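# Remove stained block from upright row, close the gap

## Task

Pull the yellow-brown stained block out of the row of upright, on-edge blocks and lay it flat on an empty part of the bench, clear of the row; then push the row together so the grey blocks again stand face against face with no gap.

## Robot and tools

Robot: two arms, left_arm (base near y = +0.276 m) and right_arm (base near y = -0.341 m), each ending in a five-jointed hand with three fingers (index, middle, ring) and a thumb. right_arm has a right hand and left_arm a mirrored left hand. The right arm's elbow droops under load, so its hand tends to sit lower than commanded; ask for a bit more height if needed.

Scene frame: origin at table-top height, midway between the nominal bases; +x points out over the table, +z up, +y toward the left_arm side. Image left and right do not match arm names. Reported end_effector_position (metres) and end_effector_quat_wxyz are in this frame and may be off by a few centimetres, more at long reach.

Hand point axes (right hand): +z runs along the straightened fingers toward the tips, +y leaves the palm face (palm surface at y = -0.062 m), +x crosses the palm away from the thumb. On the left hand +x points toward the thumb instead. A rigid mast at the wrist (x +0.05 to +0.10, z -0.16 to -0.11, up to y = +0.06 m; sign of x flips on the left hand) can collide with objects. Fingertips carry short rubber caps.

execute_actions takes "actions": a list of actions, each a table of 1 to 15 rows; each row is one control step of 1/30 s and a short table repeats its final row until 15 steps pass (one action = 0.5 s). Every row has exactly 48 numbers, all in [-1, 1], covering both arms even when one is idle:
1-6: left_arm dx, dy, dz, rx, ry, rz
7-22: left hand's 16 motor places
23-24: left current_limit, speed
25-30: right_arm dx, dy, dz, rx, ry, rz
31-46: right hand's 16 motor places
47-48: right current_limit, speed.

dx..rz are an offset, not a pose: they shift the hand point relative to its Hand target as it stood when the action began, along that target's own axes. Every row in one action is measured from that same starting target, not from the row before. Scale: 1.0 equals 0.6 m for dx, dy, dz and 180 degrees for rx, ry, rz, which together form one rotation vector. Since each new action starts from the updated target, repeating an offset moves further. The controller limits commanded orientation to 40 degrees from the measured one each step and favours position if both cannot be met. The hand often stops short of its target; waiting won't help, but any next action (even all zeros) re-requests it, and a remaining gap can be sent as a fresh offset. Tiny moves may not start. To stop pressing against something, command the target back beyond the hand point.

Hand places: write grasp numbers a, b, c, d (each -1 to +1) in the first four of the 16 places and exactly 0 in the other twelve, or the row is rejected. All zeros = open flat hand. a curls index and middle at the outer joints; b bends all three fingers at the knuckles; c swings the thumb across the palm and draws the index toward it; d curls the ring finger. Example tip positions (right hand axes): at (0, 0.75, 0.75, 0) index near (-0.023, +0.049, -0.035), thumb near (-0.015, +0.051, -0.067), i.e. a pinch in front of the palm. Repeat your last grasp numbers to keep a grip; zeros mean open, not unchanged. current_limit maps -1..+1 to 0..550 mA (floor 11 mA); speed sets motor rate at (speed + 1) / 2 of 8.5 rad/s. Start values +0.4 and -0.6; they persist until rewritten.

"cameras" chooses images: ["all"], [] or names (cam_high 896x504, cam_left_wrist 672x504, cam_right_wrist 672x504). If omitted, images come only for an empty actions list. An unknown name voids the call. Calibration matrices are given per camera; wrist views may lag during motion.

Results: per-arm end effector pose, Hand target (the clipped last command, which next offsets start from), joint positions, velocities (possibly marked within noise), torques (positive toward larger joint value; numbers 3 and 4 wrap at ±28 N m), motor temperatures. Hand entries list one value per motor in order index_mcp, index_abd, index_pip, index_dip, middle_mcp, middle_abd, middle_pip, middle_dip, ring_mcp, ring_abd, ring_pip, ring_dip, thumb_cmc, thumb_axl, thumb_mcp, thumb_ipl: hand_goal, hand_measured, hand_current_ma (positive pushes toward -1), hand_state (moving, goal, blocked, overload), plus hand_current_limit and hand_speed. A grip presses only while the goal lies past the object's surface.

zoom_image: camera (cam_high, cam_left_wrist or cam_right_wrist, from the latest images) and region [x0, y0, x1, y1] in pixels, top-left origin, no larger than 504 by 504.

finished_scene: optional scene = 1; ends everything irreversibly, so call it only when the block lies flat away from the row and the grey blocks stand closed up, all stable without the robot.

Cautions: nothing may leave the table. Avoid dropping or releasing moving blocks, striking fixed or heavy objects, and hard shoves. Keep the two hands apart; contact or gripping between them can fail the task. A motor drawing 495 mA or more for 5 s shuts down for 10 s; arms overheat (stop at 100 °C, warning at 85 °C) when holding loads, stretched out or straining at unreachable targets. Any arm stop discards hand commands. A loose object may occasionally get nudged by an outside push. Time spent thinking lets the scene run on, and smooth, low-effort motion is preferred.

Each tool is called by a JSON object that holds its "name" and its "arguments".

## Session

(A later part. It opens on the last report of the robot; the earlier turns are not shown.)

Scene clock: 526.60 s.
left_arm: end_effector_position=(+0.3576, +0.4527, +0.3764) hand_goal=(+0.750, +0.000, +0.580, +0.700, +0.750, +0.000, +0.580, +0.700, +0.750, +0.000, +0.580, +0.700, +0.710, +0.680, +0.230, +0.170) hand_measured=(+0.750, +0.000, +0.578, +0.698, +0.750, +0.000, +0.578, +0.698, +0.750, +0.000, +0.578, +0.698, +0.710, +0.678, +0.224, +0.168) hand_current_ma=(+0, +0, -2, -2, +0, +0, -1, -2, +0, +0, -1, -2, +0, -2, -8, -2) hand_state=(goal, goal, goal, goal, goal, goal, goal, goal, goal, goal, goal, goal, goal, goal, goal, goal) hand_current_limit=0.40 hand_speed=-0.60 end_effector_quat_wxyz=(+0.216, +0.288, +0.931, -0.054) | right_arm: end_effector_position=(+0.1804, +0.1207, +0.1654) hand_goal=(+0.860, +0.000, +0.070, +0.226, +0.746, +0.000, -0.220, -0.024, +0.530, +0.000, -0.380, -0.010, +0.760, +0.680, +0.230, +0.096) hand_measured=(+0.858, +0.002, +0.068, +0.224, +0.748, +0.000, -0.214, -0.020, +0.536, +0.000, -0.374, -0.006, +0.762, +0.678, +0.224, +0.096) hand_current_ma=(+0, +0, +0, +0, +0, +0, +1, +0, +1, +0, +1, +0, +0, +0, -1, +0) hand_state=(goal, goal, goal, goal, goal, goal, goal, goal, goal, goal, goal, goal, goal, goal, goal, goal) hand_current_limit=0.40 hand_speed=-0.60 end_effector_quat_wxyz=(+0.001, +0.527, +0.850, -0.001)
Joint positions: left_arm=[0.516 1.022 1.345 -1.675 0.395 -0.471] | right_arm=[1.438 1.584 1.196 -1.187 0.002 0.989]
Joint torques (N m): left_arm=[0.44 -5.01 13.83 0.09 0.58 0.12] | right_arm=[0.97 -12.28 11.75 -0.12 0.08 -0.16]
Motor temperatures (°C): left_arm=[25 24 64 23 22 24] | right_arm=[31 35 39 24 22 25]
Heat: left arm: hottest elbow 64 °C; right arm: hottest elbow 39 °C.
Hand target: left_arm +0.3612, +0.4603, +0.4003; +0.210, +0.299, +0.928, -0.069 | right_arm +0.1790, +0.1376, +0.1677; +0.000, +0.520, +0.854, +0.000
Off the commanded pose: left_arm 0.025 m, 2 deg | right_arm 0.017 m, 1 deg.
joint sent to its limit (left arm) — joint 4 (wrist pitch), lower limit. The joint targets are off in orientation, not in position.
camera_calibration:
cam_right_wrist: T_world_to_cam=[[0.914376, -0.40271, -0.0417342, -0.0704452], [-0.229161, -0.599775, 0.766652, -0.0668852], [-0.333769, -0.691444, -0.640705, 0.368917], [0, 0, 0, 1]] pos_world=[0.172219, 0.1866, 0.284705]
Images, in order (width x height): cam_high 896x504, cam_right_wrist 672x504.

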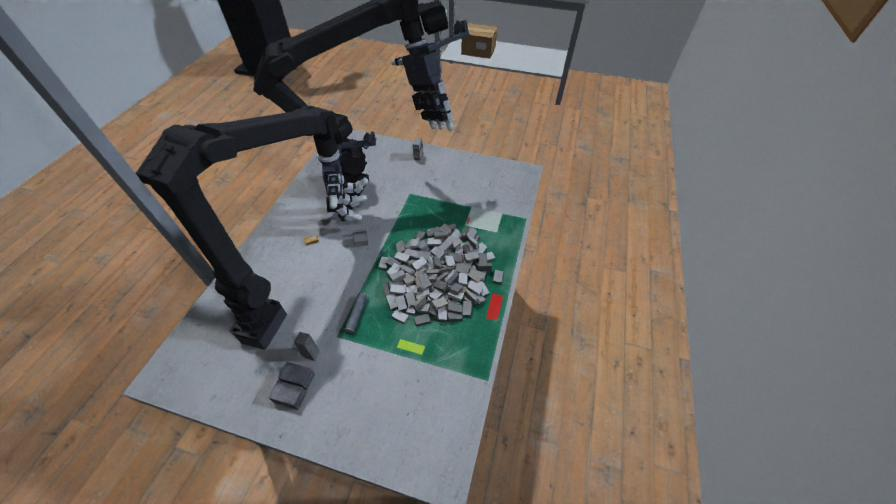

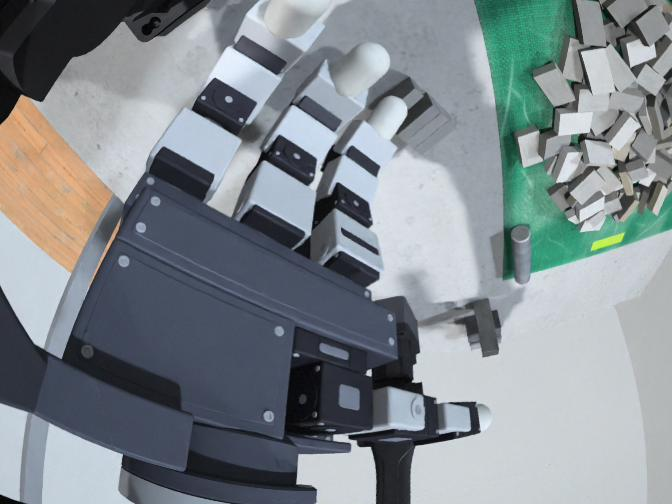

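{"name": "execute_actions", "arguments": {"actions": [[[0,0,0,0,0,0,0,0,0,0,0,0,0,0,0,0,0,0,0,0,0,0,0.4,-0.6,0.0148,0.0113,0,0,0,0,0.5,0,0,0.6,0,0,0,0,0,0,0,0,0,0,0,0,0.4,-0.6]],[[0,0,0,0,0,0,0,0,0,0,0,0,0,0,0,0,0,0,0,0,0,0,0.4,-0.6,0,0,0.0333,0,0,0,0.5,0,0,0.6,0,0,0,0,0,0,0,0,0,0,0,0,0.4,-0.6]]], "cameras": ["cam_right_wrist"]}}

{"name": "zoom_image", "arguments": {"camera": "cam_right_wrist", "region": [350, 20, 500, 150]}}

Scene clock: 535.87 s.
left_arm: end_effector_position=(+0.3576, +0.4527, +0.3764) hand_goal=(+0.750, +0.000, +0.580, +0.700, +0.750, +0.000, +0.580, +0.700, +0.750, +0.000, +0.580, +0.700, +0.710, +0.680, +0.230, +0.170) hand_measured=(+0.750, +0.000, +0.578, +0.698, +0.750, +0.000, +0.578, +0.698, +0.750, +0.000, +0.578, +0.698, +0.710, +0.678, +0.224, +0.168) hand_current_ma=(+0, +0, -2, -2, +0, +0, -1, -2, +0, +0, -1, -2, +0, -2, -8, -2) hand_state=(goal, goal, goal, goal, goal, goal, goal, goal, goal, goal, goal, goal, goal, goal, goal, goal) hand_current_limit=0.40 hand_speed=-0.60 end_effector_quat_wxyz=(+0.216, +0.288, +0.931, -0.054) | right_arm: end_effector_position=(+0.1825, +0.1390, +0.1558) hand_goal=(+0.860, +0.000, +0.070, +0.226, +0.746, +0.000, -0.220, -0.024, +0.530, +0.000, -0.380, -0.010, +0.760, +0.680, +0.230, +0.096) hand_measured=(+0.858, +0.002, +0.068, +0.224, +0.748, +0.000, -0.214, -0.020, +0.536, +0.000, -0.374, -0.006, +0.762, +0.678, +0.224, +0.096) hand_current_ma=(+0, +0, +0, +0, +0, +0, +1, +0, +1, +0, +1, +0, +0, +0, -1, +0) hand_state=(goal, goal, goal, goal, goal, goal, goal, goal, goal, goal, goal, goal, goal, goal, goal, goal) hand_current_limit=0.40 hand_speed=-0.60 end_effector_quat_wxyz=(+0.000, +0.526, +0.851, +0.002)
Joint positions: left_arm=[0.516 1.022 1.345 -1.675 0.395 -0.471] | right_arm=[1.438 1.634 1.23 -1.164 0.002 0.987]
Joint torques (N m): left_arm=[0.62 -4.78 13.9 0.13 0.6 0.12] | right_arm=[0.79 -13.22 9.32 0.66 0.06 -0.18]
Motor temperatures (°C): left_arm=[25 24 64 23 22 24] | right_arm=[31 35 41 24 22 25]
Heat: left arm: hottest elbow 64 °C; right arm: hottest elbow 41 °C.
Hand target: left_arm +0.3612, +0.4603, +0.4003; +0.210, +0.299, +0.928, -0.069 | right_arm +0.1809, +0.1486, +0.1477; +0.000, +0.520, +0.854, -0.001
Off the commanded pose: left_arm 0.025 m, 2 deg | right_arm 0.013 m, 1 deg.
joint sent to its limit (left arm) — joint 4 (wrist pitch), lower limit. The joint targets are off in orientation, not in position.
camera_calibration:
cam_right_wrist: T_world_to_cam=[[0.915317, -0.400343, -0.0438219, -0.0655323], [-0.22847, -0.605781, 0.762123, -0.0467082], [-0.331657, -0.687572, -0.645948, 0.376011], [0, 0, 0, 1]] pos_world=[0.174018, 0.204004, 0.275609]
Images, in order (width x height): cam_right_wrist 672x504.

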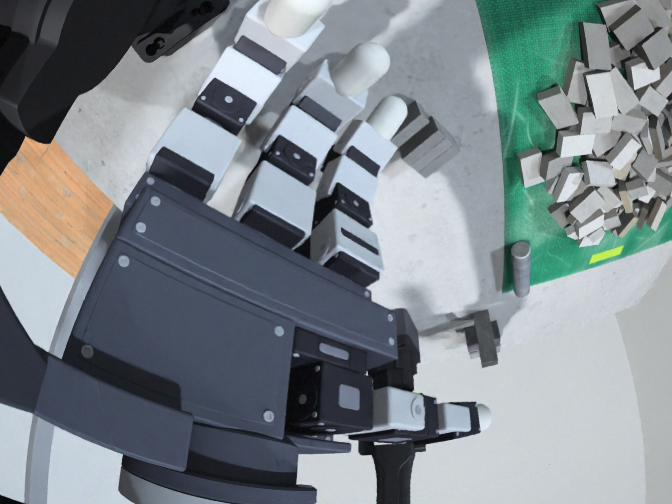

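Scaled by 3.360 from the camera's 672x504 image, which has a finer 960x720 frame.

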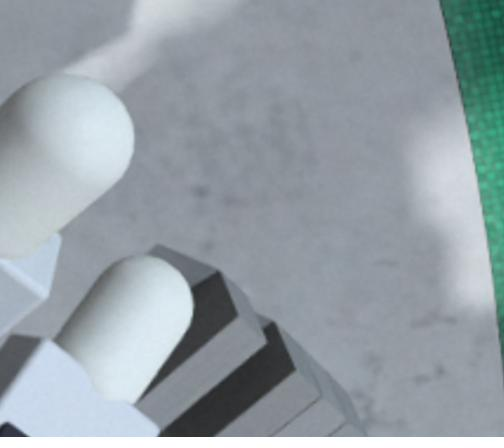

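{"name": "execute_actions", "arguments": {"actions": [[[0,0,0,0,0,0,0,0,0,0,0,0,0,0,0,0,0,0,0,0,0,0,0.4,-0.6,0,0,0.025,0,0,0,0.5,0,0,0.6,0,0,0,0,0,0,0,0,0,0,0,0,0.4,-0.6],[0,0,0,0,0,0,0,0,0,0,0,0,0,0,0,0,0,0,0,0,0,0,0.4,-0.6,0,0,0.05,0,0,0,0.5,0,0,0.6,0,0,0,0,0,0,0,0,0,0,0,0,0.4,-0.6]],[[0,0,0,0,0,0,0,0,0,0,0,0,0,0,0,0,0,0,0,0,0,0,0.4,-0.6,0,0,0.016,0,0,0,0.5,0,0,0.6,0,0,0,0,0,0,0,0,0,0,0,0,0.4,-0.6]]], "cameras": ["cam_right_wrist"]}}

{"name": "zoom_image", "arguments": {"camera": "cam_right_wrist", "region": [350, 20, 500, 150]}}

Scene clock: 541.97 s.
left_arm: end_effector_position=(+0.3576, +0.4527, +0.3764) hand_goal=(+0.750, +0.000, +0.580, +0.700, +0.750, +0.000, +0.580, +0.700, +0.750, +0.000, +0.580, +0.700, +0.710, +0.680, +0.230, +0.170) hand_measured=(+0.750, +0.000, +0.578, +0.698, +0.750, +0.000, +0.578, +0.698, +0.750, +0.000, +0.578, +0.698, +0.710, +0.678, +0.224, +0.168) hand_current_ma=(+0, +0, -2, -2, +0, +0, -1, -2, +0, +0, -1, -2, +0, -2, -8, -2) hand_state=(goal, goal, goal, goal, goal, goal, goal, goal, goal, goal, goal, goal, goal, goal, goal, goal) hand_current_limit=0.40 hand_speed=-0.60 end_effector_quat_wxyz=(+0.216, +0.288, +0.931, -0.054) | right_arm: end_effector_position=(+0.1839, +0.1503, +0.1276) hand_goal=(+0.860, +0.000, +0.070, +0.226, +0.746, +0.000, -0.220, -0.024, +0.530, +0.000, -0.380, -0.010, +0.760, +0.680, +0.230, +0.096) hand_measured=(+0.858, +0.002, +0.068, +0.224, +0.748, +0.000, -0.214, -0.020, +0.536, +0.000, -0.374, -0.006, +0.762, +0.678, +0.224, +0.096) hand_current_ma=(+0, +0, +0, +0, +0, +0, +1, +0, +1, +0, +1, +0, +0, +0, -1, +0) hand_state=(goal, goal, goal, goal, goal, goal, goal, goal, goal, goal, goal, goal, goal, goal, goal, goal) hand_current_limit=0.40 hand_speed=-0.60 end_effector_quat_wxyz=(-0.006, +0.526, +0.851, +0.015)
Joint positions: left_arm=[0.516 1.022 1.345 -1.675 0.395 -0.471] | right_arm=[1.438 1.677 1.202 -1.064 0.002 0.987]
Joint torques (N m): left_arm=[0.56 -4.31 13.87 0.05 0.59 0.14] | right_arm=[0.79 -13.51 6.91 0.72 0.06 -0.18]
Motor temperatures (°C): left_arm=[25 24 64 23 22 24] | right_arm=[31 35 41 24 22 25]
Heat: left arm: hottest elbow 64 °C; right arm: hottest elbow 41 °C.
Hand target: left_arm +0.3612, +0.4603, +0.4003; +0.210, +0.299, +0.928, -0.069 | right_arm +0.1809, +0.1486, +0.1083; +0.000, +0.520, +0.854, +0.000
Off the commanded pose: left_arm 0.025 m, 2 deg | right_arm 0.020 m, 2 deg.
joint sent to its limit (left arm) — joint 4 (wrist pitch), lower limit. The joint targets are off in orientation, not in position.
camera_calibration:
cam_right_wrist: T_world_to_cam=[[0.915641, -0.398652, -0.0517525, -0.0628458], [-0.230771, -0.626673, 0.744329, -0.0121027], [-0.32916, -0.669595, -0.665805, 0.365379], [0, 0, 0, 1]] pos_world=[0.175019, 0.212018, 0.249027]
Images, in order (width x height): cam_right_wrist 672x504.

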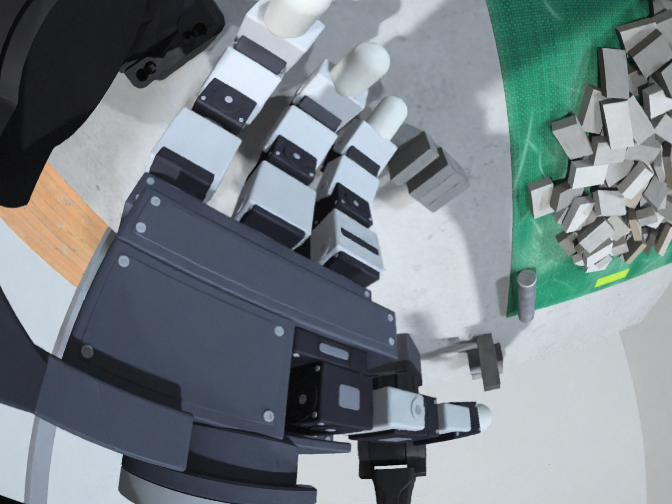

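Scaled by 3.360 from the camera's 672x504 image, which has a finer 960x720 frame.

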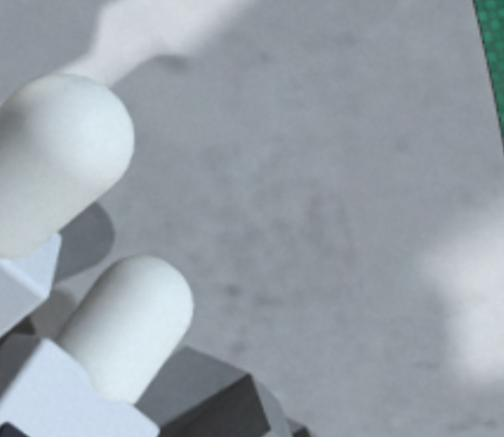

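{"name": "execute_actions", "arguments": {"actions": [[[0,0,0,0,0,0,0,0,0,0,0,0,0,0,0,0,0,0,0,0,0,0,0.4,-0.6,-0.01,-0.0167,0.01,0,0,0,0.5,0,0,0.6,0,0,0,0,0,0,0,0,0,0,0,0,0.4,-0.6],[0,0,0,0,0,0,0,0,0,0,0,0,0,0,0,0,0,0,0,0,0,0,0.4,-0.6,-0.02,-0.0167,0.02,0,0,0,0.5,0,0,0.6,0,0,0,0,0,0,0,0,0,0,0,0,0.4,-0.6]]], "cameras": ["cam_right_wrist"]}}

{"name": "zoom_image", "arguments": {"camera": "cam_right_wrist", "region": [350, 50, 500, 200]}}

Scene clock: 549.53 s.
left_arm: end_effector_position=(+0.3576, +0.4527, +0.3764) hand_goal=(+0.750, +0.000, +0.580, +0.700, +0.750, +0.000, +0.580, +0.700, +0.750, +0.000, +0.580, +0.700, +0.710, +0.680, +0.230, +0.170) hand_measured=(+0.750, +0.000, +0.578, +0.698, +0.750, +0.000, +0.578, +0.698, +0.750, +0.000, +0.578, +0.698, +0.710, +0.678, +0.224, +0.168) hand_current_ma=(+0, +0, -2, -2, +0, +0, -1, -2, +0, +0, -1, -2, +0, -2, -8, -2) hand_state=(goal, goal, goal, goal, goal, goal, goal, goal, goal, goal, goal, goal, goal, goal, goal, goal) hand_current_limit=0.40 hand_speed=-0.60 end_effector_quat_wxyz=(+0.216, +0.288, +0.931, -0.054) | right_arm: end_effector_position=(+0.1808, +0.1373, +0.1092) hand_goal=(+0.860, +0.000, +0.070, +0.226, +0.746, +0.000, -0.220, -0.024, +0.530, +0.000, -0.380, -0.010, +0.760, +0.680, +0.230, +0.096) hand_measured=(+0.850, -0.006, +0.050, +0.210, +0.748, +0.000, -0.214, -0.020, +0.536, +0.000, -0.374, -0.006, +0.760, +0.678, +0.224, +0.096) hand_current_ma=(-2, +0, -7, -4, +0, +0, +1, +0, +1, +0, +1, +0, +0, +0, -1, +0) hand_state=(goal, goal, blocked, goal, goal, goal, goal, goal, goal, goal, goal, goal, goal, goal, goal, goal) hand_current_limit=0.40 hand_speed=-0.60 end_effector_quat_wxyz=(-0.004, +0.525, +0.851, +0.007)
Joint positions: left_arm=[0.516 1.022 1.345 -1.675 0.395 -0.471] | right_arm=[1.44 1.677 1.149 -1.027 -0.001 0.986]
Joint torques (N m): left_arm=[0.85 -4.66 13.91 0.09 0.6 0.15] | right_arm=[0.91 -14.74 5.9 0.95 0.19 -0.14]
Motor temperatures (°C): left_arm=[25 24 64 23 22 24] | right_arm=[31 35 40 24 22 25]
Heat: left arm: hottest elbow 64 °C; right arm: hottest elbow 40 °C.
Hand target: left_arm +0.3612, +0.4603, +0.4003; +0.210, +0.299, +0.928, -0.069 | right_arm +0.1776, +0.1334, +0.0963; +0.000, +0.520, +0.854, +0.000
Off the commanded pose: left_arm 0.025 m, 2 deg | right_arm 0.014 m, 1 deg.
joint sent to its limit (left arm) — joint 4 (wrist pitch), lower limit. The joint targets are off in orientation, not in position.
camera_calibration:
cam_right_wrist: T_world_to_cam=[[0.916329, -0.397267, -0.0502042, -0.066681], [-0.225645, -0.615862, 0.75485, -0.010825], [-0.330796, -0.680363, -0.653973, 0.343887], [0, 0, 0, 1]] pos_world=[0.172416, 0.200811, 0.229716]
Images, in order (width x height): cam_right_wrist 672x504.

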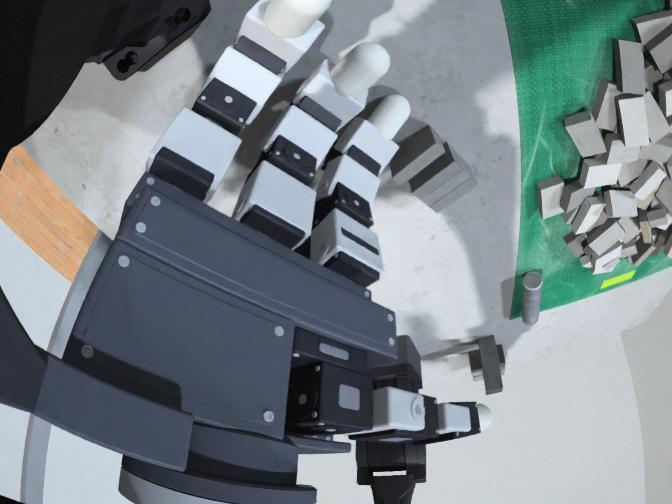

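Scaled by 3.360 from the camera's 672x504 image, which has a finer 960x720 frame.

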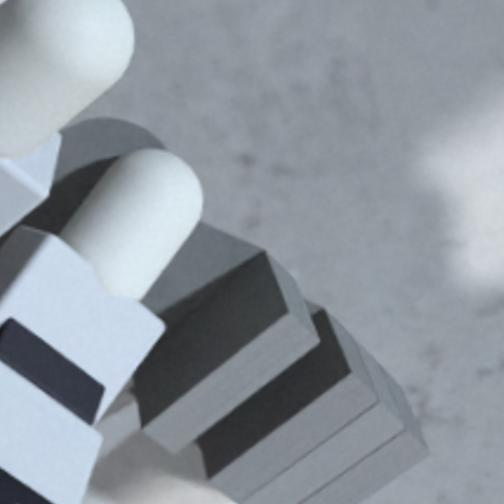

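{"name": "execute_actions", "arguments": {"actions": [[[0,0,0,0,0,0,0,0,0,0,0,0,0,0,0,0,0,0,0,0,0,0,0.4,-0.6,-0.0067,0,-0.0083,0,0,0,0.5,0,0,0.6,0,0,0,0,0,0,0,0,0,0,0,0,0.4,-0.6],[0,0,0,0,0,0,0,0,0,0,0,0,0,0,0,0,0,0,0,0,0,0,0.4,-0.6,-0.0133,0,-0.0083,0,0,0,0.5,0,0,0.6,0,0,0,0,0,0,0,0,0,0,0,0,0.4,-0.6],[0,0,0,0,0,0,0,0,0,0,0,0,0,0,0,0,0,0,0,0,0,0,0.4,-0.6,-0.02,0,-0.0083,0,0,0,0.5,0,0,0.6,0,0,0,0,0,0,0,0,0,0,0,0,0.4,-0.6],[0,0,0,0,0,0,0,0,0,0,0,0,0,0,0,0,0,0,0,0,0,0,0.4,-0.6,-0.0267,0,-0.0083,0,0,0,0.5,0,0,0.6,0,0,0,0,0,0,0,0,0,0,0,0,0.4,-0.6]]], "cameras": ["cam_right_wrist"]}}

{"name": "zoom_image", "arguments": {"camera": "cam_right_wrist", "region": [350, 50, 500, 200]}}

Scene clock: 556.93 s.
left_arm: end_effector_position=(+0.3576, +0.4527, +0.3764) hand_goal=(+0.750, +0.000, +0.580, +0.700, +0.750, +0.000, +0.580, +0.700, +0.750, +0.000, +0.580, +0.700, +0.710, +0.680, +0.230, +0.170) hand_measured=(+0.750, +0.000, +0.578, +0.698, +0.750, +0.000, +0.578, +0.698, +0.750, +0.000, +0.578, +0.698, +0.710, +0.678, +0.224, +0.168) hand_current_ma=(+0, +0, -2, -2, +0, +0, -1, -2, +0, +0, -1, -2, +0, -2, -8, -2) hand_state=(goal, goal, goal, goal, goal, goal, goal, goal, goal, goal, goal, goal, goal, goal, goal, goal) hand_current_limit=0.40 hand_speed=-0.60 end_effector_quat_wxyz=(+0.216, +0.288, +0.931, -0.054) | right_arm: end_effector_position=(+0.1793, +0.1305, +0.1085) hand_goal=(+0.860, +0.000, +0.070, +0.226, +0.746, +0.000, -0.220, -0.024, +0.530, +0.000, -0.380, -0.010, +0.760, +0.680, +0.230, +0.096) hand_measured=(+0.842, -0.018, +0.048, +0.210, +0.748, +0.000, -0.214, -0.020, +0.536, +0.000, -0.374, -0.006, +0.760, +0.678, +0.224, +0.096) hand_current_ma=(-5, -4, -8, -4, +0, +0, +1, +0, +1, +0, +1, +0, +0, +0, -1, +0) hand_state=(goal, goal, blocked, goal, goal, goal, goal, goal, goal, goal, goal, goal, goal, goal, goal, goal) hand_current_limit=0.40 hand_speed=-0.60 end_effector_quat_wxyz=(-0.005, +0.515, +0.857, +0.008)
Joint positions: left_arm=[0.516 1.022 1.345 -1.675 0.395 -0.471] | right_arm=[1.44 1.656 1.119 -1.015 -0.001 0.963]
Joint torques (N m): left_arm=[0.5 -4.66 13.81 0.08 0.56 0.13] | right_arm=[-0.67 -15.85 5.56 0.35 0.18 -0.09]
Motor temperatures (°C): left_arm=[25 24 64 23 22 24] | right_arm=[31 36 38 24 22 25]
Heat: left arm: hottest elbow 64 °C; right arm: hottest elbow 38 °C.
Hand target: left_arm +0.3612, +0.4603, +0.4003; +0.210, +0.299, +0.928, -0.069 | right_arm +0.1850, +0.1190, +0.1011; +0.000, +0.520, +0.854, +0.000
Off the commanded pose: left_arm 0.025 m, 2 deg | right_arm 0.015 m, 1 deg.
joint sent to its limit (left arm) — joint 4 (wrist pitch), lower limit. The joint targets are off in orientation, not in position.
camera_calibration:
cam_right_wrist: T_world_to_cam=[[0.925376, -0.375629, -0.0508047, -0.0723641], [-0.211784, -0.623524, 0.752573, -0.0161234], [-0.314366, -0.685654, -0.656546, 0.336398], [0, 0, 0, 1]] pos_world=[0.169302, 0.193417, 0.229319]
Images, in order (width x height): cam_right_wrist 672x504.

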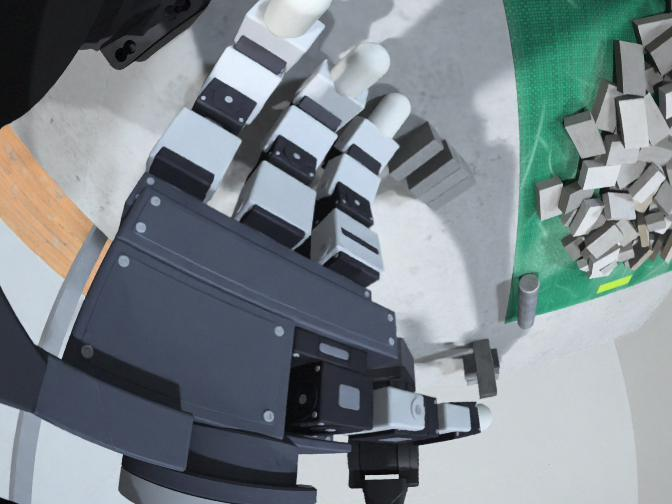

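Scaled by 3.360 from the camera's 672x504 image, which has a finer 960x720 frame.

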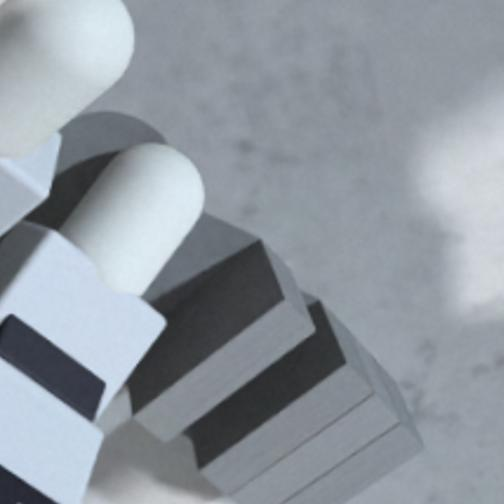

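{"name": "execute_actions", "arguments": {"actions": [[[0,0,0,0,0,0,0,0,0,0,0,0,0,0,0,0,0,0,0,0,0,0,0.4,-0.6,-0.0067,0,-0.005,0,0,0,0.5,0,0,0.6,0,0,0,0,0,0,0,0,0,0,0,0,0.4,-0.6],[0,0,0,0,0,0,0,0,0,0,0,0,0,0,0,0,0,0,0,0,0,0,0.4,-0.6,-0.0133,0,-0.005,0,0,0,0.5,0,0,0.6,0,0,0,0,0,0,0,0,0,0,0,0,0.4,-0.6],[0,0,0,0,0,0,0,0,0,0,0,0,0,0,0,0,0,0,0,0,0,0,0.4,-0.6,-0.02,0,-0.005,0,0,0,0.5,0,0,0.6,0,0,0,0,0,0,0,0,0,0,0,0,0.4,-0.6]]], "cameras": ["cam_right_wrist"]}}

{"name": "zoom_image", "arguments": {"camera": "cam_right_wrist", "region": [350, 50, 500, 200]}}

Scene clock: 562.43 s.
left_arm: end_effector_position=(+0.3576, +0.4527, +0.3764) hand_goal=(+0.750, +0.000, +0.580, +0.700, +0.750, +0.000, +0.580, +0.700, +0.750, +0.000, +0.580, +0.700, +0.710, +0.680, +0.230, +0.170) hand_measured=(+0.750, +0.000, +0.578, +0.698, +0.750, +0.000, +0.578, +0.698, +0.750, +0.000, +0.578, +0.698, +0.710, +0.678, +0.224, +0.168) hand_current_ma=(+0, +0, -2, -2, +0, +0, -1, -2, +0, +0, -1, -2, +0, -2, -8, -2) hand_state=(goal, goal, goal, goal, goal, goal, goal, goal, goal, goal, goal, goal, goal, goal, goal, goal) hand_current_limit=0.40 hand_speed=-0.60 end_effector_quat_wxyz=(+0.216, +0.288, +0.931, -0.054) | right_arm: end_effector_position=(+0.1835, +0.1189, +0.1087) hand_goal=(+0.860, +0.000, +0.070, +0.226, +0.746, +0.000, -0.220, -0.024, +0.530, +0.000, -0.380, -0.010, +0.760, +0.680, +0.230, +0.096) hand_measured=(+0.844, -0.018, +0.050, +0.210, +0.748, +0.000, -0.214, -0.020, +0.536, +0.000, -0.374, -0.006, +0.760, +0.678, +0.224, +0.096) hand_current_ma=(-5, -4, -7, -4, +0, +0, +1, +0, +1, +0, +1, +0, +0, +0, -1, +0) hand_state=(goal, goal, blocked, goal, goal, goal, goal, goal, goal, goal, goal, goal, goal, goal, goal, goal) hand_current_limit=0.40 hand_speed=-0.60 end_effector_quat_wxyz=(-0.004, +0.515, +0.857, +0.006)
Joint positions: left_arm=[0.516 1.022 1.345 -1.675 0.395 -0.471] | right_arm=[1.427 1.632 1.09 -1.014 -0.002 0.951]
Joint torques (N m): left_arm=[0.56 -4.42 13.85 0.14 0.6 0.15] | right_arm=[-0.85 -15.68 5.9 0.23 0.22 -0.15]
Motor temperatures (°C): left_arm=[25 24 64 23 22 24] | right_arm=[31 36 37 24 22 25]
Heat: left arm: hottest elbow 64 °C; right arm: hottest elbow 37 °C.
Hand target: left_arm +0.3612, +0.4603, +0.4003; +0.210, +0.299, +0.928, -0.069 | right_arm +0.1904, +0.1085, +0.1043; +0.000, +0.520, +0.854, +0.000
Off the commanded pose: left_arm 0.025 m, 2 deg | right_arm 0.013 m, 1 deg.
joint sent to its limit (left arm) — joint 4 (wrist pitch), lower limit. The joint targets are off in orientation, not in position.
camera_calibration:
cam_right_wrist: T_world_to_cam=[[0.925188, -0.376225, -0.0498212, -0.0805651], [-0.211443, -0.620021, 0.755557, -0.0233775], [-0.315149, -0.688498, -0.653186, 0.330023], [0, 0, 0, 1]] pos_world=[0.173602, 0.182415, 0.229216]
Images, in order (width x height): cam_right_wrist 672x504.

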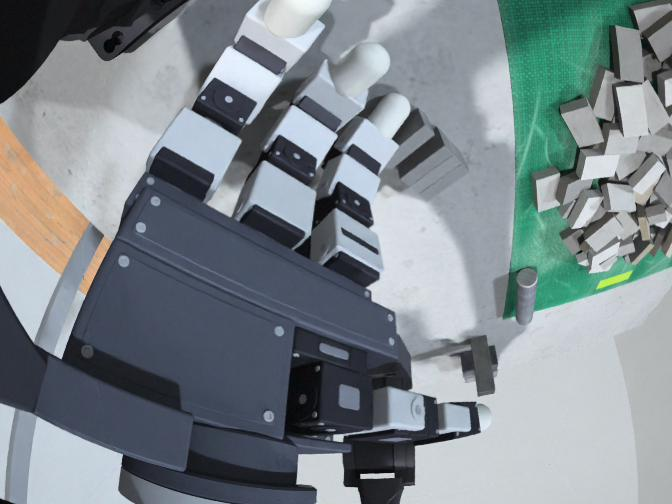

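Scaled by 3.360 from the camera's 672x504 image, which has a finer 960x720 frame.

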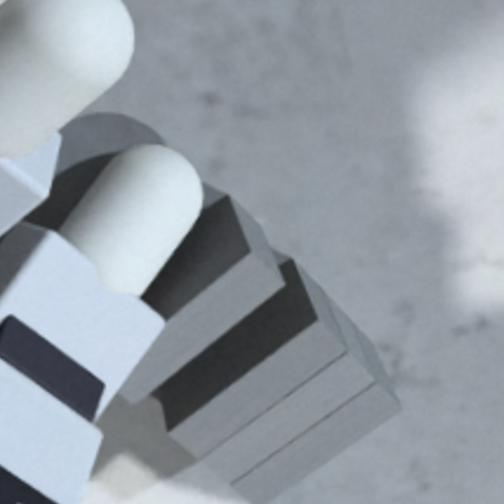

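{"name": "execute_actions", "arguments": {"actions": [[[0,0,0,0,0,0,0,0,0,0,0,0,0,0,0,0,0,0,0,0,0,0,0.4,-0.6,-0.004,0,-0.001,0,0,0,0.5,0,0,0.6,0,0,0,0,0,0,0,0,0,0,0,0,0.4,-0.6],[0,0,0,0,0,0,0,0,0,0,0,0,0,0,0,0,0,0,0,0,0,0,0.4,-0.6,-0.008,0,-0.002,0,0,0,0.5,0,0,0.6,0,0,0,0,0,0,0,0,0,0,0,0,0.4,-0.6],[0,0,0,0,0,0,0,0,0,0,0,0,0,0,0,0,0,0,0,0,0,0,0.4,-0.6,-0.012,0,-0.003,0,0,0,0.5,0,0,0.6,0,0,0,0,0,0,0,0,0,0,0,0,0.4,-0.6],[0,0,0,0,0,0,0,0,0,0,0,0,0,0,0,0,0,0,0,0,0,0,0.4,-0.6,-0.016,0,-0.003,0,0,0,0.5,0,0,0.6,0,0,0,0,0,0,0,0,0,0,0,0,0.4,-0.6]]], "cameras": ["cam_right_wrist"]}}

{"name": "zoom_image", "arguments": {"camera": "cam_right_wrist", "region": [350, 50, 500, 200]}}

Scene clock: 569.43 s.
left_arm: end_effector_position=(+0.3576, +0.4527, +0.3764) hand_goal=(+0.750, +0.000, +0.580, +0.700, +0.750, +0.000, +0.580, +0.700, +0.750, +0.000, +0.580, +0.700, +0.710, +0.680, +0.230, +0.170) hand_measured=(+0.750, +0.000, +0.578, +0.698, +0.750, +0.000, +0.578, +0.698, +0.750, +0.000, +0.578, +0.698, +0.710, +0.678, +0.224, +0.168) hand_current_ma=(+0, +0, -2, -2, +0, +0, -1, -2, +0, +0, -1, -2, +0, -2, -8, -2) hand_state=(goal, goal, goal, goal, goal, goal, goal, goal, goal, goal, goal, goal, goal, goal, goal, goal) hand_current_limit=0.40 hand_speed=-0.60 end_effector_quat_wxyz=(+0.216, +0.288, +0.931, -0.054) | right_arm: end_effector_position=(+0.1878, +0.1103, +0.1092) hand_goal=(+0.860, +0.000, +0.070, +0.226, +0.746, +0.000, -0.220, -0.024, +0.530, +0.000, -0.380, -0.010, +0.760, +0.680, +0.230, +0.096) hand_measured=(+0.846, -0.018, +0.058, +0.214, +0.748, +0.000, -0.214, -0.020, +0.536, +0.000, -0.374, -0.006, +0.760, +0.678, +0.224, +0.096) hand_current_ma=(-3, -4, -3, -2, +0, +0, +1, +0, +1, +0, +1, +0, +0, +0, -1, +0) hand_state=(goal, goal, goal, goal, goal, goal, goal, goal, goal, goal, goal, goal, goal, goal, goal, goal) hand_current_limit=0.40 hand_speed=-0.60 end_effector_quat_wxyz=(-0.003, +0.514, +0.857, +0.005)
Joint positions: left_arm=[0.516 1.022 1.345 -1.675 0.395 -0.471] | right_arm=[1.415 1.614 1.069 -1.014 -0.002 0.938]
Joint torques (N m): left_arm=[0.56 -4.72 13.83 0.08 0.57 0.16] | right_arm=[-1.14 -15.74 5.85 0.23 0.22 -0.13]
Motor temperatures (°C): left_arm=[25 24 65 23 22 24] | right_arm=[31 35 37 24 22 25]
Heat: left arm: hottest elbow 65 °C; right arm: hottest elbow 37 °C.
Hand target: left_arm +0.3612, +0.4603, +0.4003; +0.210, +0.299, +0.928, -0.069 | right_arm +0.1947, +0.0999, +0.1059; +0.000, +0.520, +0.854, -0.001
Off the commanded pose: left_arm 0.025 m, 2 deg | right_arm 0.013 m, 1 deg.
joint sent to its limit (left arm) — joint 4 (wrist pitch), lower limit. The joint targets are off in orientation, not in position.
camera_calibration:
cam_right_wrist: T_world_to_cam=[[0.925418, -0.375731, -0.0492705, -0.0880346], [-0.210573, -0.617968, 0.757479, -0.0288348], [-0.315056, -0.69061, -0.650997, 0.325669], [0, 0, 0, 1]] pos_world=[0.178001, 0.174014, 0.229514]
Images, in order (width x height): cam_right_wrist 672x504.

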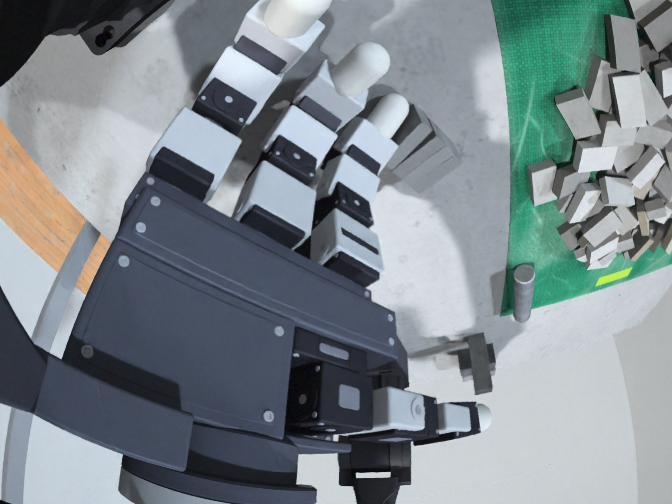

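Scaled by 3.360 from the camera's 672x504 image, which has a finer 960x720 frame.

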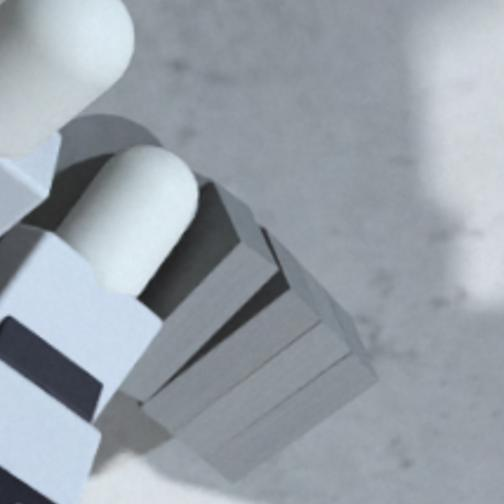

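{"name": "execute_actions", "arguments": {"actions": [[[0,0,0,0,0,0,0,0,0,0,0,0,0,0,0,0,0,0,0,0,0,0,0.4,-0.6,0.02,0,-0.005,0,0,0,0.5,0,0,0.6,0,0,0,0,0,0,0,0,0,0,0,0,0.4,-0.6],[0,0,0,0,0,0,0,0,0,0,0,0,0,0,0,0,0,0,0,0,0,0,0.4,-0.6,0.04,0,-0.01,0,0,0,0.5,0,0,0.6,0,0,0,0,0,0,0,0,0,0,0,0,0.4,-0.6]],[[0,0,0,0,0,0,0,0,0,0,0,0,0,0,0,0,0,0,0,0,0,0,0.4,-0.6,0,0.0133,0,0,0,0,0.5,0,0,0.6,0,0,0,0,0,0,0,0,0,0,0,0,0.4,-0.6],[0,0,0,0,0,0,0,0,0,0,0,0,0,0,0,0,0,0,0,0,0,0,0.4,-0.6,0,0.0267,0,0,0,0,0.5,0,0,0.6,0,0,0,0,0,0,0,0,0,0,0,0,0.4,-0.6]]], "cameras": ["cam_right_wrist"]}}

{"name": "zoom_image", "arguments": {"camera": "cam_right_wrist", "region": [350, 50, 500, 200]}}

Scene clock: 580.00 s.
left_arm: end_effector_position=(+0.3576, +0.4527, +0.3764) hand_goal=(+0.750, +0.000, +0.580, +0.700, +0.750, +0.000, +0.580, +0.700, +0.750, +0.000, +0.580, +0.700, +0.710, +0.680, +0.230, +0.170) hand_measured=(+0.750, +0.000, +0.578, +0.698, +0.750, +0.000, +0.578, +0.698, +0.750, +0.000, +0.578, +0.698, +0.710, +0.678, +0.224, +0.168) hand_current_ma=(+0, +0, -2, -2, +0, +0, -1, -2, +0, +0, -1, -2, +0, -2, -8, -2) hand_state=(goal, goal, goal, goal, goal, goal, goal, goal, goal, goal, goal, goal, goal, goal, goal, goal) hand_current_limit=0.40 hand_speed=-0.60 end_effector_quat_wxyz=(+0.216, +0.288, +0.931, -0.054) | right_arm: end_effector_position=(+0.1897, +0.1152, +0.1109) hand_goal=(+0.860, +0.000, +0.070, +0.226, +0.746, +0.000, -0.220, -0.024, +0.530, +0.000, -0.380, -0.010, +0.760, +0.680, +0.230, +0.096) hand_measured=(+0.856, -0.004, +0.068, +0.224, +0.748, +0.000, -0.214, -0.020, +0.536, +0.000, -0.374, -0.006, +0.760, +0.678, +0.224, +0.096) hand_current_ma=(+0, +0, +0, +0, +0, +0, +1, +0, +1, +0, +1, +0, +0, +0, -1, +0) hand_state=(goal, goal, goal, goal, goal, goal, goal, goal, goal, goal, goal, goal, goal, goal, goal, goal) hand_current_limit=0.40 hand_speed=-0.60 end_effector_quat_wxyz=(-0.001, +0.518, +0.855, -0.001)
Joint positions: left_arm=[0.516 1.022 1.345 -1.675 0.395 -0.471] | right_arm=[1.413 1.633 1.099 -1.039 -0.002 0.945]
Joint torques (N m): left_arm=[0.56 -4.95 13.97 0.17 0.56 0.15] | right_arm=[-0.5 -12.45 10.96 -0.06 0.22 -0.18]
Motor temperatures (°C): left_arm=[25 24 65 23 22 24] | right_arm=[31 35 36 24 22 25]
Heat: left arm: hottest elbow 65 °C; right arm: hottest elbow 36 °C.
Hand target: left_arm +0.3612, +0.4603, +0.4003; +0.210, +0.299, +0.928, -0.069 | right_arm +0.1979, +0.1286, +0.1119; +0.000, +0.520, +0.854, -0.001
Off the commanded pose: left_arm 0.025 m, 2 deg | right_arm 0.016 m, 0 deg.
joint sent to its limit (left arm) — joint 4 (wrist pitch), lower limit. The joint targets are off in orientation, not in position.
camera_calibration:
cam_right_wrist: T_world_to_cam=[[0.921846, -0.384828, -0.0459141, -0.086371], [-0.214646, -0.605604, 0.766271, -0.0283507], [-0.322688, -0.696528, -0.640875, 0.331806], [0, 0, 0, 1]] pos_world=[0.180605, 0.180705, 0.230405]
Images, in order (width x height): cam_right_wrist 672x504.

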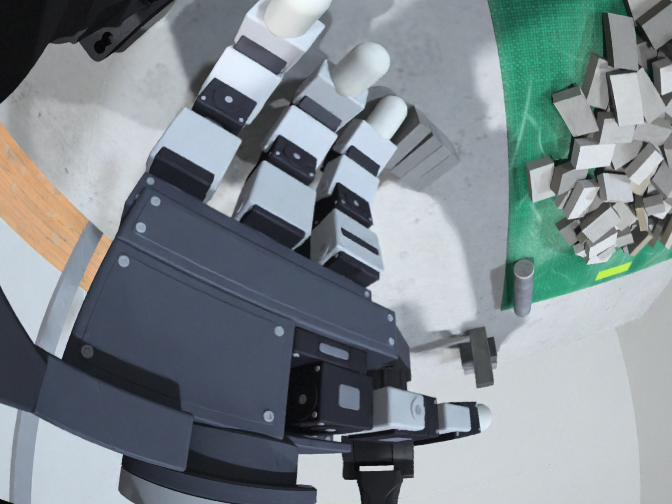

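Scaled by 3.360 from the camera's 672x504 image, which has a finer 960x720 frame.

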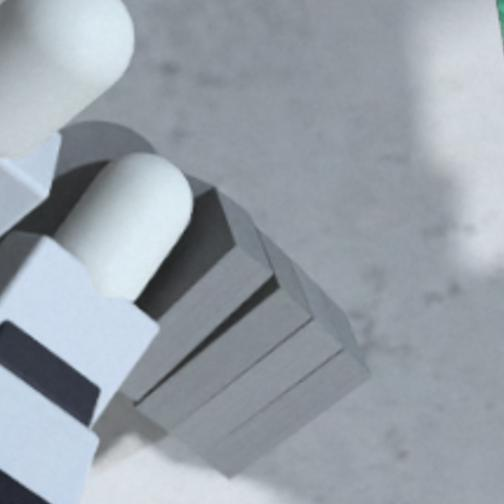

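{"name": "execute_actions", "arguments": {"actions": [[[0,0,0,0,0,0,0,0,0,0,0,0,0,0,0,0,0,0,0,0,0,0,0.4,-0.6,0,0.008,0,0,0,0,0.5,0,0,0.6,0,0,0,0,0,0,0,0,0,0,0,0,0.4,-0.6],[0,0,0,0,0,0,0,0,0,0,0,0,0,0,0,0,0,0,0,0,0,0,0.4,-0.6,0,0.015,0,0,0,0,0.5,0,0,0.6,0,0,0,0,0,0,0,0,0,0,0,0,0.4,-0.6]],[[0,0,0,0,0,0,0,0,0,0,0,0,0,0,0,0,0,0,0,0,0,0,0.4,-0.6,-0.009,0,0,0,0,0,0.5,0,0,0.6,0,0,0,0,0,0,0,0,0,0,0,0,0.4,-0.6],[0,0,0,0,0,0,0,0,0,0,0,0,0,0,0,0,0,0,0,0,0,0,0.4,-0.6,-0.018,0,0,0,0,0,0.5,0,0,0.6,0,0,0,0,0,0,0,0,0,0,0,0,0.4,-0.6],[0,0,0,0,0,0,0,0,0,0,0,0,0,0,0,0,0,0,0,0,0,0,0.4,-0.6,-0.027,0,0,0,0,0,0.5,0,0,0.6,0,0,0,0,0,0,0,0,0,0,0,0,0.4,-0.6]]], "cameras": ["cam_right_wrist"]}}

{"name": "zoom_image", "arguments": {"camera": "cam_right_wrist", "region": [350, 50, 500, 200]}}

Scene clock: 591.60 s.
left_arm: end_effector_position=(+0.3576, +0.4527, +0.3764) hand_goal=(+0.750, +0.000, +0.580, +0.700, +0.750, +0.000, +0.580, +0.700, +0.750, +0.000, +0.580, +0.700, +0.710, +0.680, +0.230, +0.170) hand_measured=(+0.750, +0.000, +0.578, +0.698, +0.750, +0.000, +0.578, +0.698, +0.750, +0.000, +0.578, +0.698, +0.710, +0.678, +0.224, +0.168) hand_current_ma=(+0, +0, -2, -2, +0, +0, -1, -2, +0, +0, -1, -2, +0, -2, -8, -2) hand_state=(goal, goal, goal, goal, goal, goal, goal, goal, goal, goal, goal, goal, goal, goal, goal, goal) hand_current_limit=0.40 hand_speed=-0.60 end_effector_quat_wxyz=(+0.216, +0.288, +0.931, -0.054) | right_arm: end_effector_position=(+0.2060, +0.1192, +0.1121) hand_goal=(+0.860, +0.000, +0.070, +0.226, +0.746, +0.000, -0.220, -0.024, +0.530, +0.000, -0.380, -0.010, +0.760, +0.680, +0.230, +0.096) hand_measured=(+0.860, -0.010, +0.070, +0.224, +0.748, +0.000, -0.214, -0.020, +0.536, +0.000, -0.374, -0.006, +0.760, +0.678, +0.224, +0.096) hand_current_ma=(+0, -1, +0, +0, +0, +0, +1, +0, +1, +0, +1, +0, +0, +0, -1, +0) hand_state=(goal, goal, goal, goal, goal, goal, goal, goal, goal, goal, goal, goal, goal, goal, goal, goal) hand_current_limit=0.40 hand_speed=-0.60 end_effector_quat_wxyz=(-0.002, +0.517, +0.856, +0.000)
Joint positions: left_arm=[0.516 1.022 1.345 -1.675 0.395 -0.471] | right_arm=[1.378 1.644 1.117 -1.042 -0.003 0.907]
Joint torques (N m): left_arm=[0.79 -4.89 13.91 0.13 0.58 0.15] | right_arm=[-0.97 -15.21 7.88 0.21 0.25 -0.17]
Motor temperatures (°C): left_arm=[25 24 65 23 22 24] | right_arm=[31 35 38 24 22 25]
Heat: left arm: hottest elbow 65 °C; right arm: hottest elbow 38 °C.
Hand target: left_arm +0.3612, +0.4603, +0.4003; +0.210, +0.299, +0.928, -0.069 | right_arm +0.2136, +0.1184, +0.1120; +0.000, +0.520, +0.854, +0.000
Off the commanded pose: left_arm 0.025 m, 2 deg | right_arm 0.007 m, 0 deg.
joint sent to its limit (left arm) — joint 4 (wrist pitch), lower limit. The joint targets are off in orientation, not in position.
camera_calibration:
cam_right_wrist: T_world_to_cam=[[0.922892, -0.382149, -0.0472461, -0.10019], [-0.213163, -0.609222, 0.763813, -0.0229043], [-0.320674, -0.694846, -0.643706, 0.34029], [0, 0, 0, 1]] pos_world=[0.196704, 0.184208, 0.231807]
Images, in order (width x height): cam_right_wrist 672x504.

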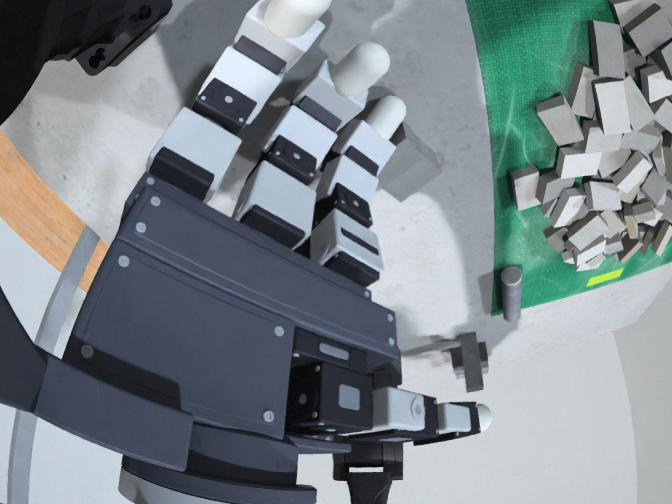

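Scaled by 3.360 from the camera's 672x504 image, which has a finer 960x720 frame.

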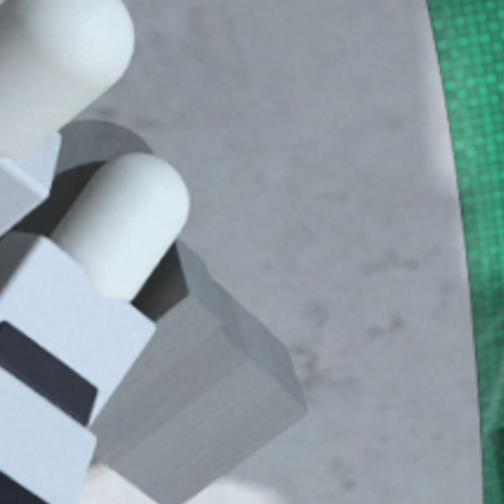

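{"name": "zoom_image", "arguments": {"camera": "cam_right_wrist", "region": [375, 105, 450, 205]}}

{"name": "execute_actions", "arguments": {"actions": [], "cameras": ["cam_high"]}}

{"name": "zoom_image", "arguments": {"camera": "cam_high", "region": [340, 220, 385, 255]}}

Scaled by 5.040 from the camera's 672x504 image, which has a finer 960x720 frame.

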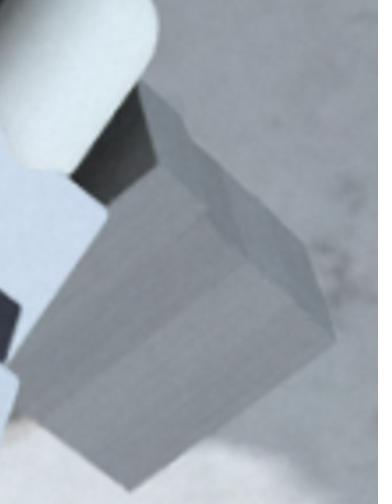

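Scene clock: 594.57 s.
left_arm: end_effector_position=(+0.3576, +0.4527, +0.3764) hand_goal=(+0.750, +0.000, +0.580, +0.700, +0.750, +0.000, +0.580, +0.700, +0.750, +0.000, +0.580, +0.700, +0.710, +0.680, +0.230, +0.170) hand_measured=(+0.750, +0.000, +0.578, +0.698, +0.750, +0.000, +0.578, +0.698, +0.750, +0.000, +0.578, +0.698, +0.710, +0.678, +0.224, +0.168) hand_current_ma=(+0, +0, -2, -2, +0, +0, -1, -2, +0, +0, -1, -2, +0, -2, -8, -2) hand_state=(goal, goal, goal, goal, goal, goal, goal, goal, goal, goal, goal, goal, goal, goal, goal, goal) hand_current_limit=0.40 hand_speed=-0.60 end_effector_quat_wxyz=(+0.216, +0.288, +0.931, -0.054) | right_arm: end_effector_position=(+0.2060, +0.1192, +0.1121) hand_goal=(+0.860, +0.000, +0.070, +0.226, +0.746, +0.000, -0.220, -0.024, +0.530, +0.000, -0.380, -0.010, +0.760, +0.680, +0.230, +0.096) hand_measured=(+0.860, -0.010, +0.070, +0.224, +0.748, +0.000, -0.214, -0.020, +0.536, +0.000, -0.374, -0.006, +0.760, +0.678, +0.224, +0.096) hand_current_ma=(+0, -1, +0, +0, +0, +0, +1, +0, +1, +0, +1, +0, +0, +0, -1, +0) hand_state=(goal, goal, goal, goal, goal, goal, goal, goal, goal, goal, goal, goal, goal, goal, goal, goal) hand_current_limit=0.40 hand_speed=-0.60 end_effector_quat_wxyz=(-0.002, +0.517, +0.856, +0.000)
Joint positions: left_arm=[0.516 1.022 1.345 -1.675 0.395 -0.471] | right_arm=[1.378 1.644 1.117 -1.042 -0.003 0.907]
Joint velocities: within noise
Joint torques (N m): left_arm=[0.56 -4.78 13.82 0.12 0.59 0.11] | right_arm=[-0.85 -15.09 7.87 0.12 0.25 -0.19]
Motor temperatures (°C): left_arm=[25 24 65 23 22 24] | right_arm=[31 36 38 24 22 25]
Heat: left arm: hottest elbow 65 °C; right arm: hottest elbow 38 °C.
Hand target: left_arm +0.3612, +0.4603, +0.4003; +0.210, +0.299, +0.928, -0.069 | right_arm +0.2136, +0.1184, +0.1120; +0.000, +0.520, +0.854, +0.000
Off the commanded pose: left_arm 0.025 m, 2 deg | right_arm 0.007 m, 0 deg.
Images, in order (width x height): cam_high 896x504.

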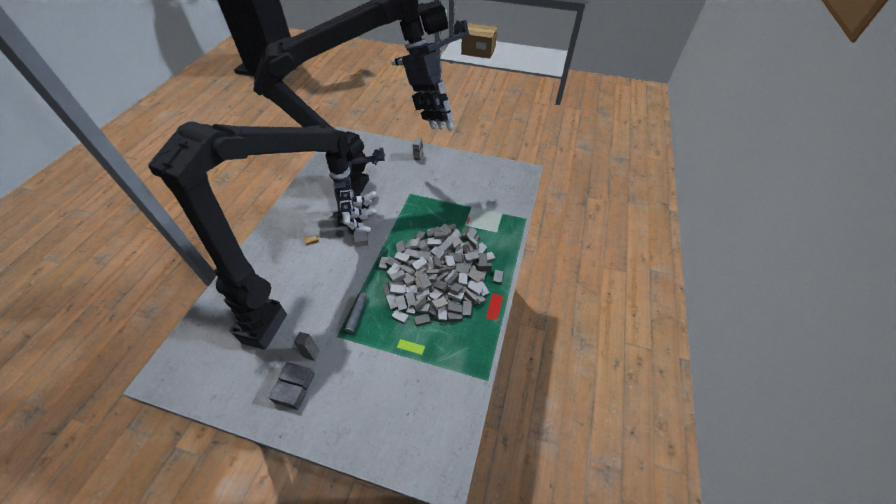

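Scaled by 11.200 from the camera's 896x504 image, which has a finer 1280x720 frame.

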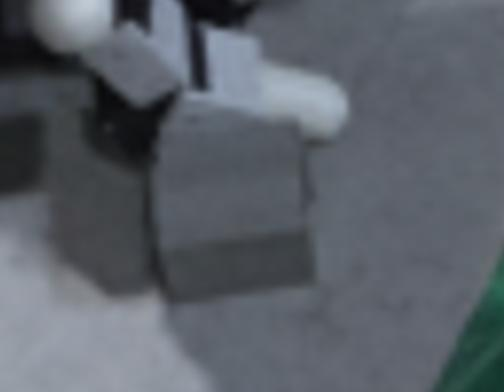

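{"name": "execute_actions", "arguments": {"actions": [[[0,0,0,0,0,0,0,0,0,0,0,0,0,0,0,0,0,0,0,0,0,0,0.4,-0.6,0.025,0,-0.005,0,0,0,0.5,0,0,0.6,0,0,0,0,0,0,0,0,0,0,0,0,0.4,-0.6],[0,0,0,0,0,0,0,0,0,0,0,0,0,0,0,0,0,0,0,0,0,0,0.4,-0.6,0.05,0,-0.02,0,0,0,0.5,0,0,0.6,0,0,0,0,0,0,0,0,0,0,0,0,0.4,-0.6]],[[0,0,0,0,0,0,0,0,0,0,0,0,0,0,0,0,0,0,0,0,0,0,0.4,-0.6,0.02,-0.03,-0.05,0,0,0,0.5,0,0,0.6,0,0,0,0,0,0,0,0,0,0,0,0,0.4,-0.6],[0,0,0,0,0,0,0,0,0,0,0,0,0,0,0,0,0,0,0,0,0,0,0.4,-0.6,0.05,-0.06,-0.1,0,0,0,0.5,0,0,0.6,0,0,0,0,0,0,0,0,0,0,0,0,0.4,-0.6]]], "cameras": ["cam_high","cam_right_wrist"]}}

{"name": "zoom_image", "arguments": {"camera": "cam_right_wrist", "region": [390, 60, 500, 170]}}

{"name": "zoom_image", "arguments": {"camera": "cam_high", "region": [340, 220, 385, 255]}}

Scene clock: 602.20 s.
left_arm: end_effector_position=(+0.3576, +0.4527, +0.3764) hand_goal=(+0.750, +0.000, +0.580, +0.700, +0.750, +0.000, +0.580, +0.700, +0.750, +0.000, +0.580, +0.700, +0.710, +0.680, +0.230, +0.170) hand_measured=(+0.750, +0.000, +0.578, +0.698, +0.750, +0.000, +0.578, +0.698, +0.750, +0.000, +0.578, +0.698, +0.710, +0.678, +0.224, +0.168) hand_current_ma=(+0, +0, -2, -2, +0, +0, -1, -2, +0, +0, -1, -2, +0, -2, -8, -2) hand_state=(goal, goal, goal, goal, goal, goal, goal, goal, goal, goal, goal, goal, goal, goal, goal, goal) hand_current_limit=0.40 hand_speed=-0.60 end_effector_quat_wxyz=(+0.216, +0.288, +0.931, -0.054) | right_arm: end_effector_position=(+0.1512, +0.1428, +0.1673) hand_goal=(+0.860, +0.000, +0.070, +0.226, +0.746, +0.000, -0.220, -0.024, +0.530, +0.000, -0.380, -0.010, +0.760, +0.680, +0.230, +0.096) hand_measured=(+0.860, -0.002, +0.070, +0.224, +0.748, +0.000, -0.214, -0.020, +0.536, +0.000, -0.374, -0.006, +0.760, +0.678, +0.224, +0.096) hand_current_ma=(+0, +0, +0, +0, +0, +0, +1, +0, +1, +0, +1, +0, +0, +0, -1, +0) hand_state=(goal, goal, goal, goal, goal, goal, goal, goal, goal, goal, goal, goal, goal, goal, goal, goal) hand_current_limit=0.40 hand_speed=-0.60 end_effector_quat_wxyz=(+0.007, +0.513, +0.858, -0.015)
Joint positions: left_arm=[0.516 1.022 1.345 -1.675 0.395 -0.471] | right_arm=[1.503 1.64 1.275 -1.239 -0.002 1.023]
Joint torques (N m): left_arm=[0.26 -4.48 13.98 0.12 0.56 0.12] | right_arm=[0.32 -16.44 11.45 -0.21 0.23 0.06]
Motor temperatures (°C): left_arm=[25 24 65 23 22 24] | right_arm=[31 36 38 24 22 25]
Heat: left arm: hottest elbow 65 °C; right arm: hottest elbow 38 °C.
Hand target: left_arm +0.3612, +0.4603, +0.4003; +0.210, +0.299, +0.928, -0.069 | right_arm +0.1541, +0.1551, +0.1840; +0.000, +0.520, +0.854, +0.000
Off the commanded pose: left_arm 0.025 m, 2 deg | right_arm 0.021 m, 2 deg.
joint sent to its limit (left arm) — joint 4 (wrist pitch), lower limit. The joint targets are off in orientation, not in position.
camera_calibration:
cam_right_wrist: T_world_to_cam=[[0.926123, -0.375546, -0.0355236, -0.0414111], [-0.206435, -0.583386, 0.785522, -0.0707234], [-0.315724, -0.720157, -0.617813, 0.373255], [0, 0, 0, 1]] pos_world=[0.141598, 0.211992, 0.284686]
Images, in order (width x height): cam_high 896x504, cam_right_wrist 672x504.

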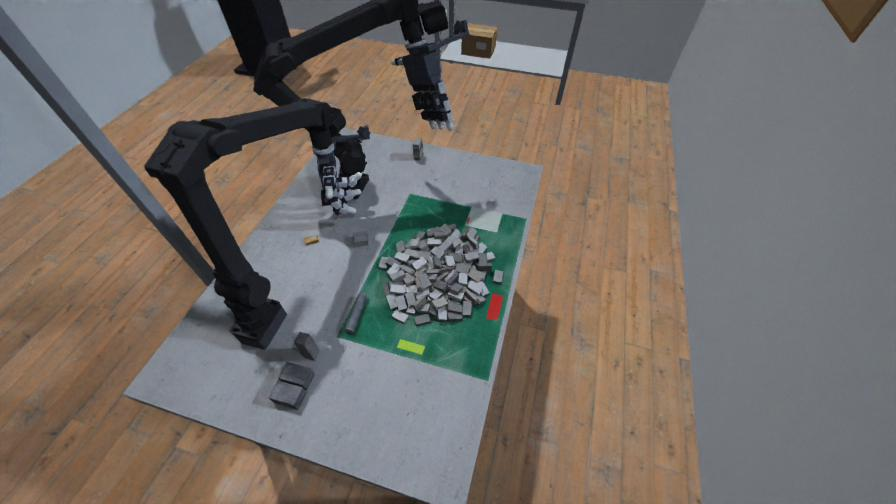

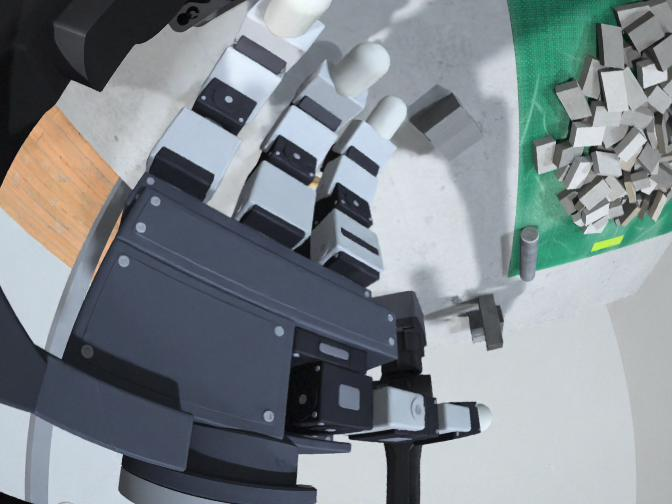

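Scaled by 4.582 from the camera's 672x504 image, which has a finer 960x720 frame.

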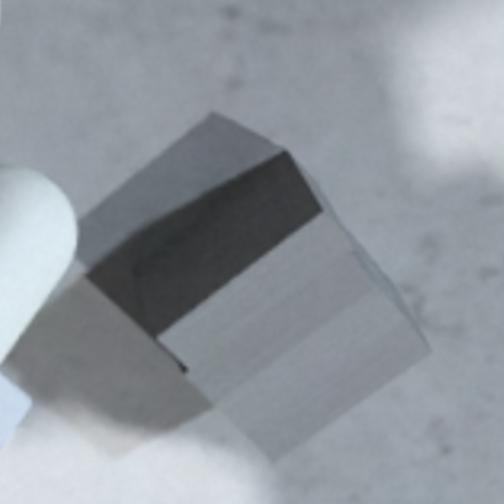

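Scaled by 11.200 from the camera's 896x504 image, which has a finer 1280x720 frame.

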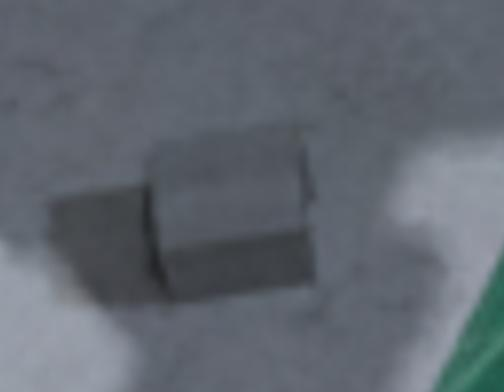

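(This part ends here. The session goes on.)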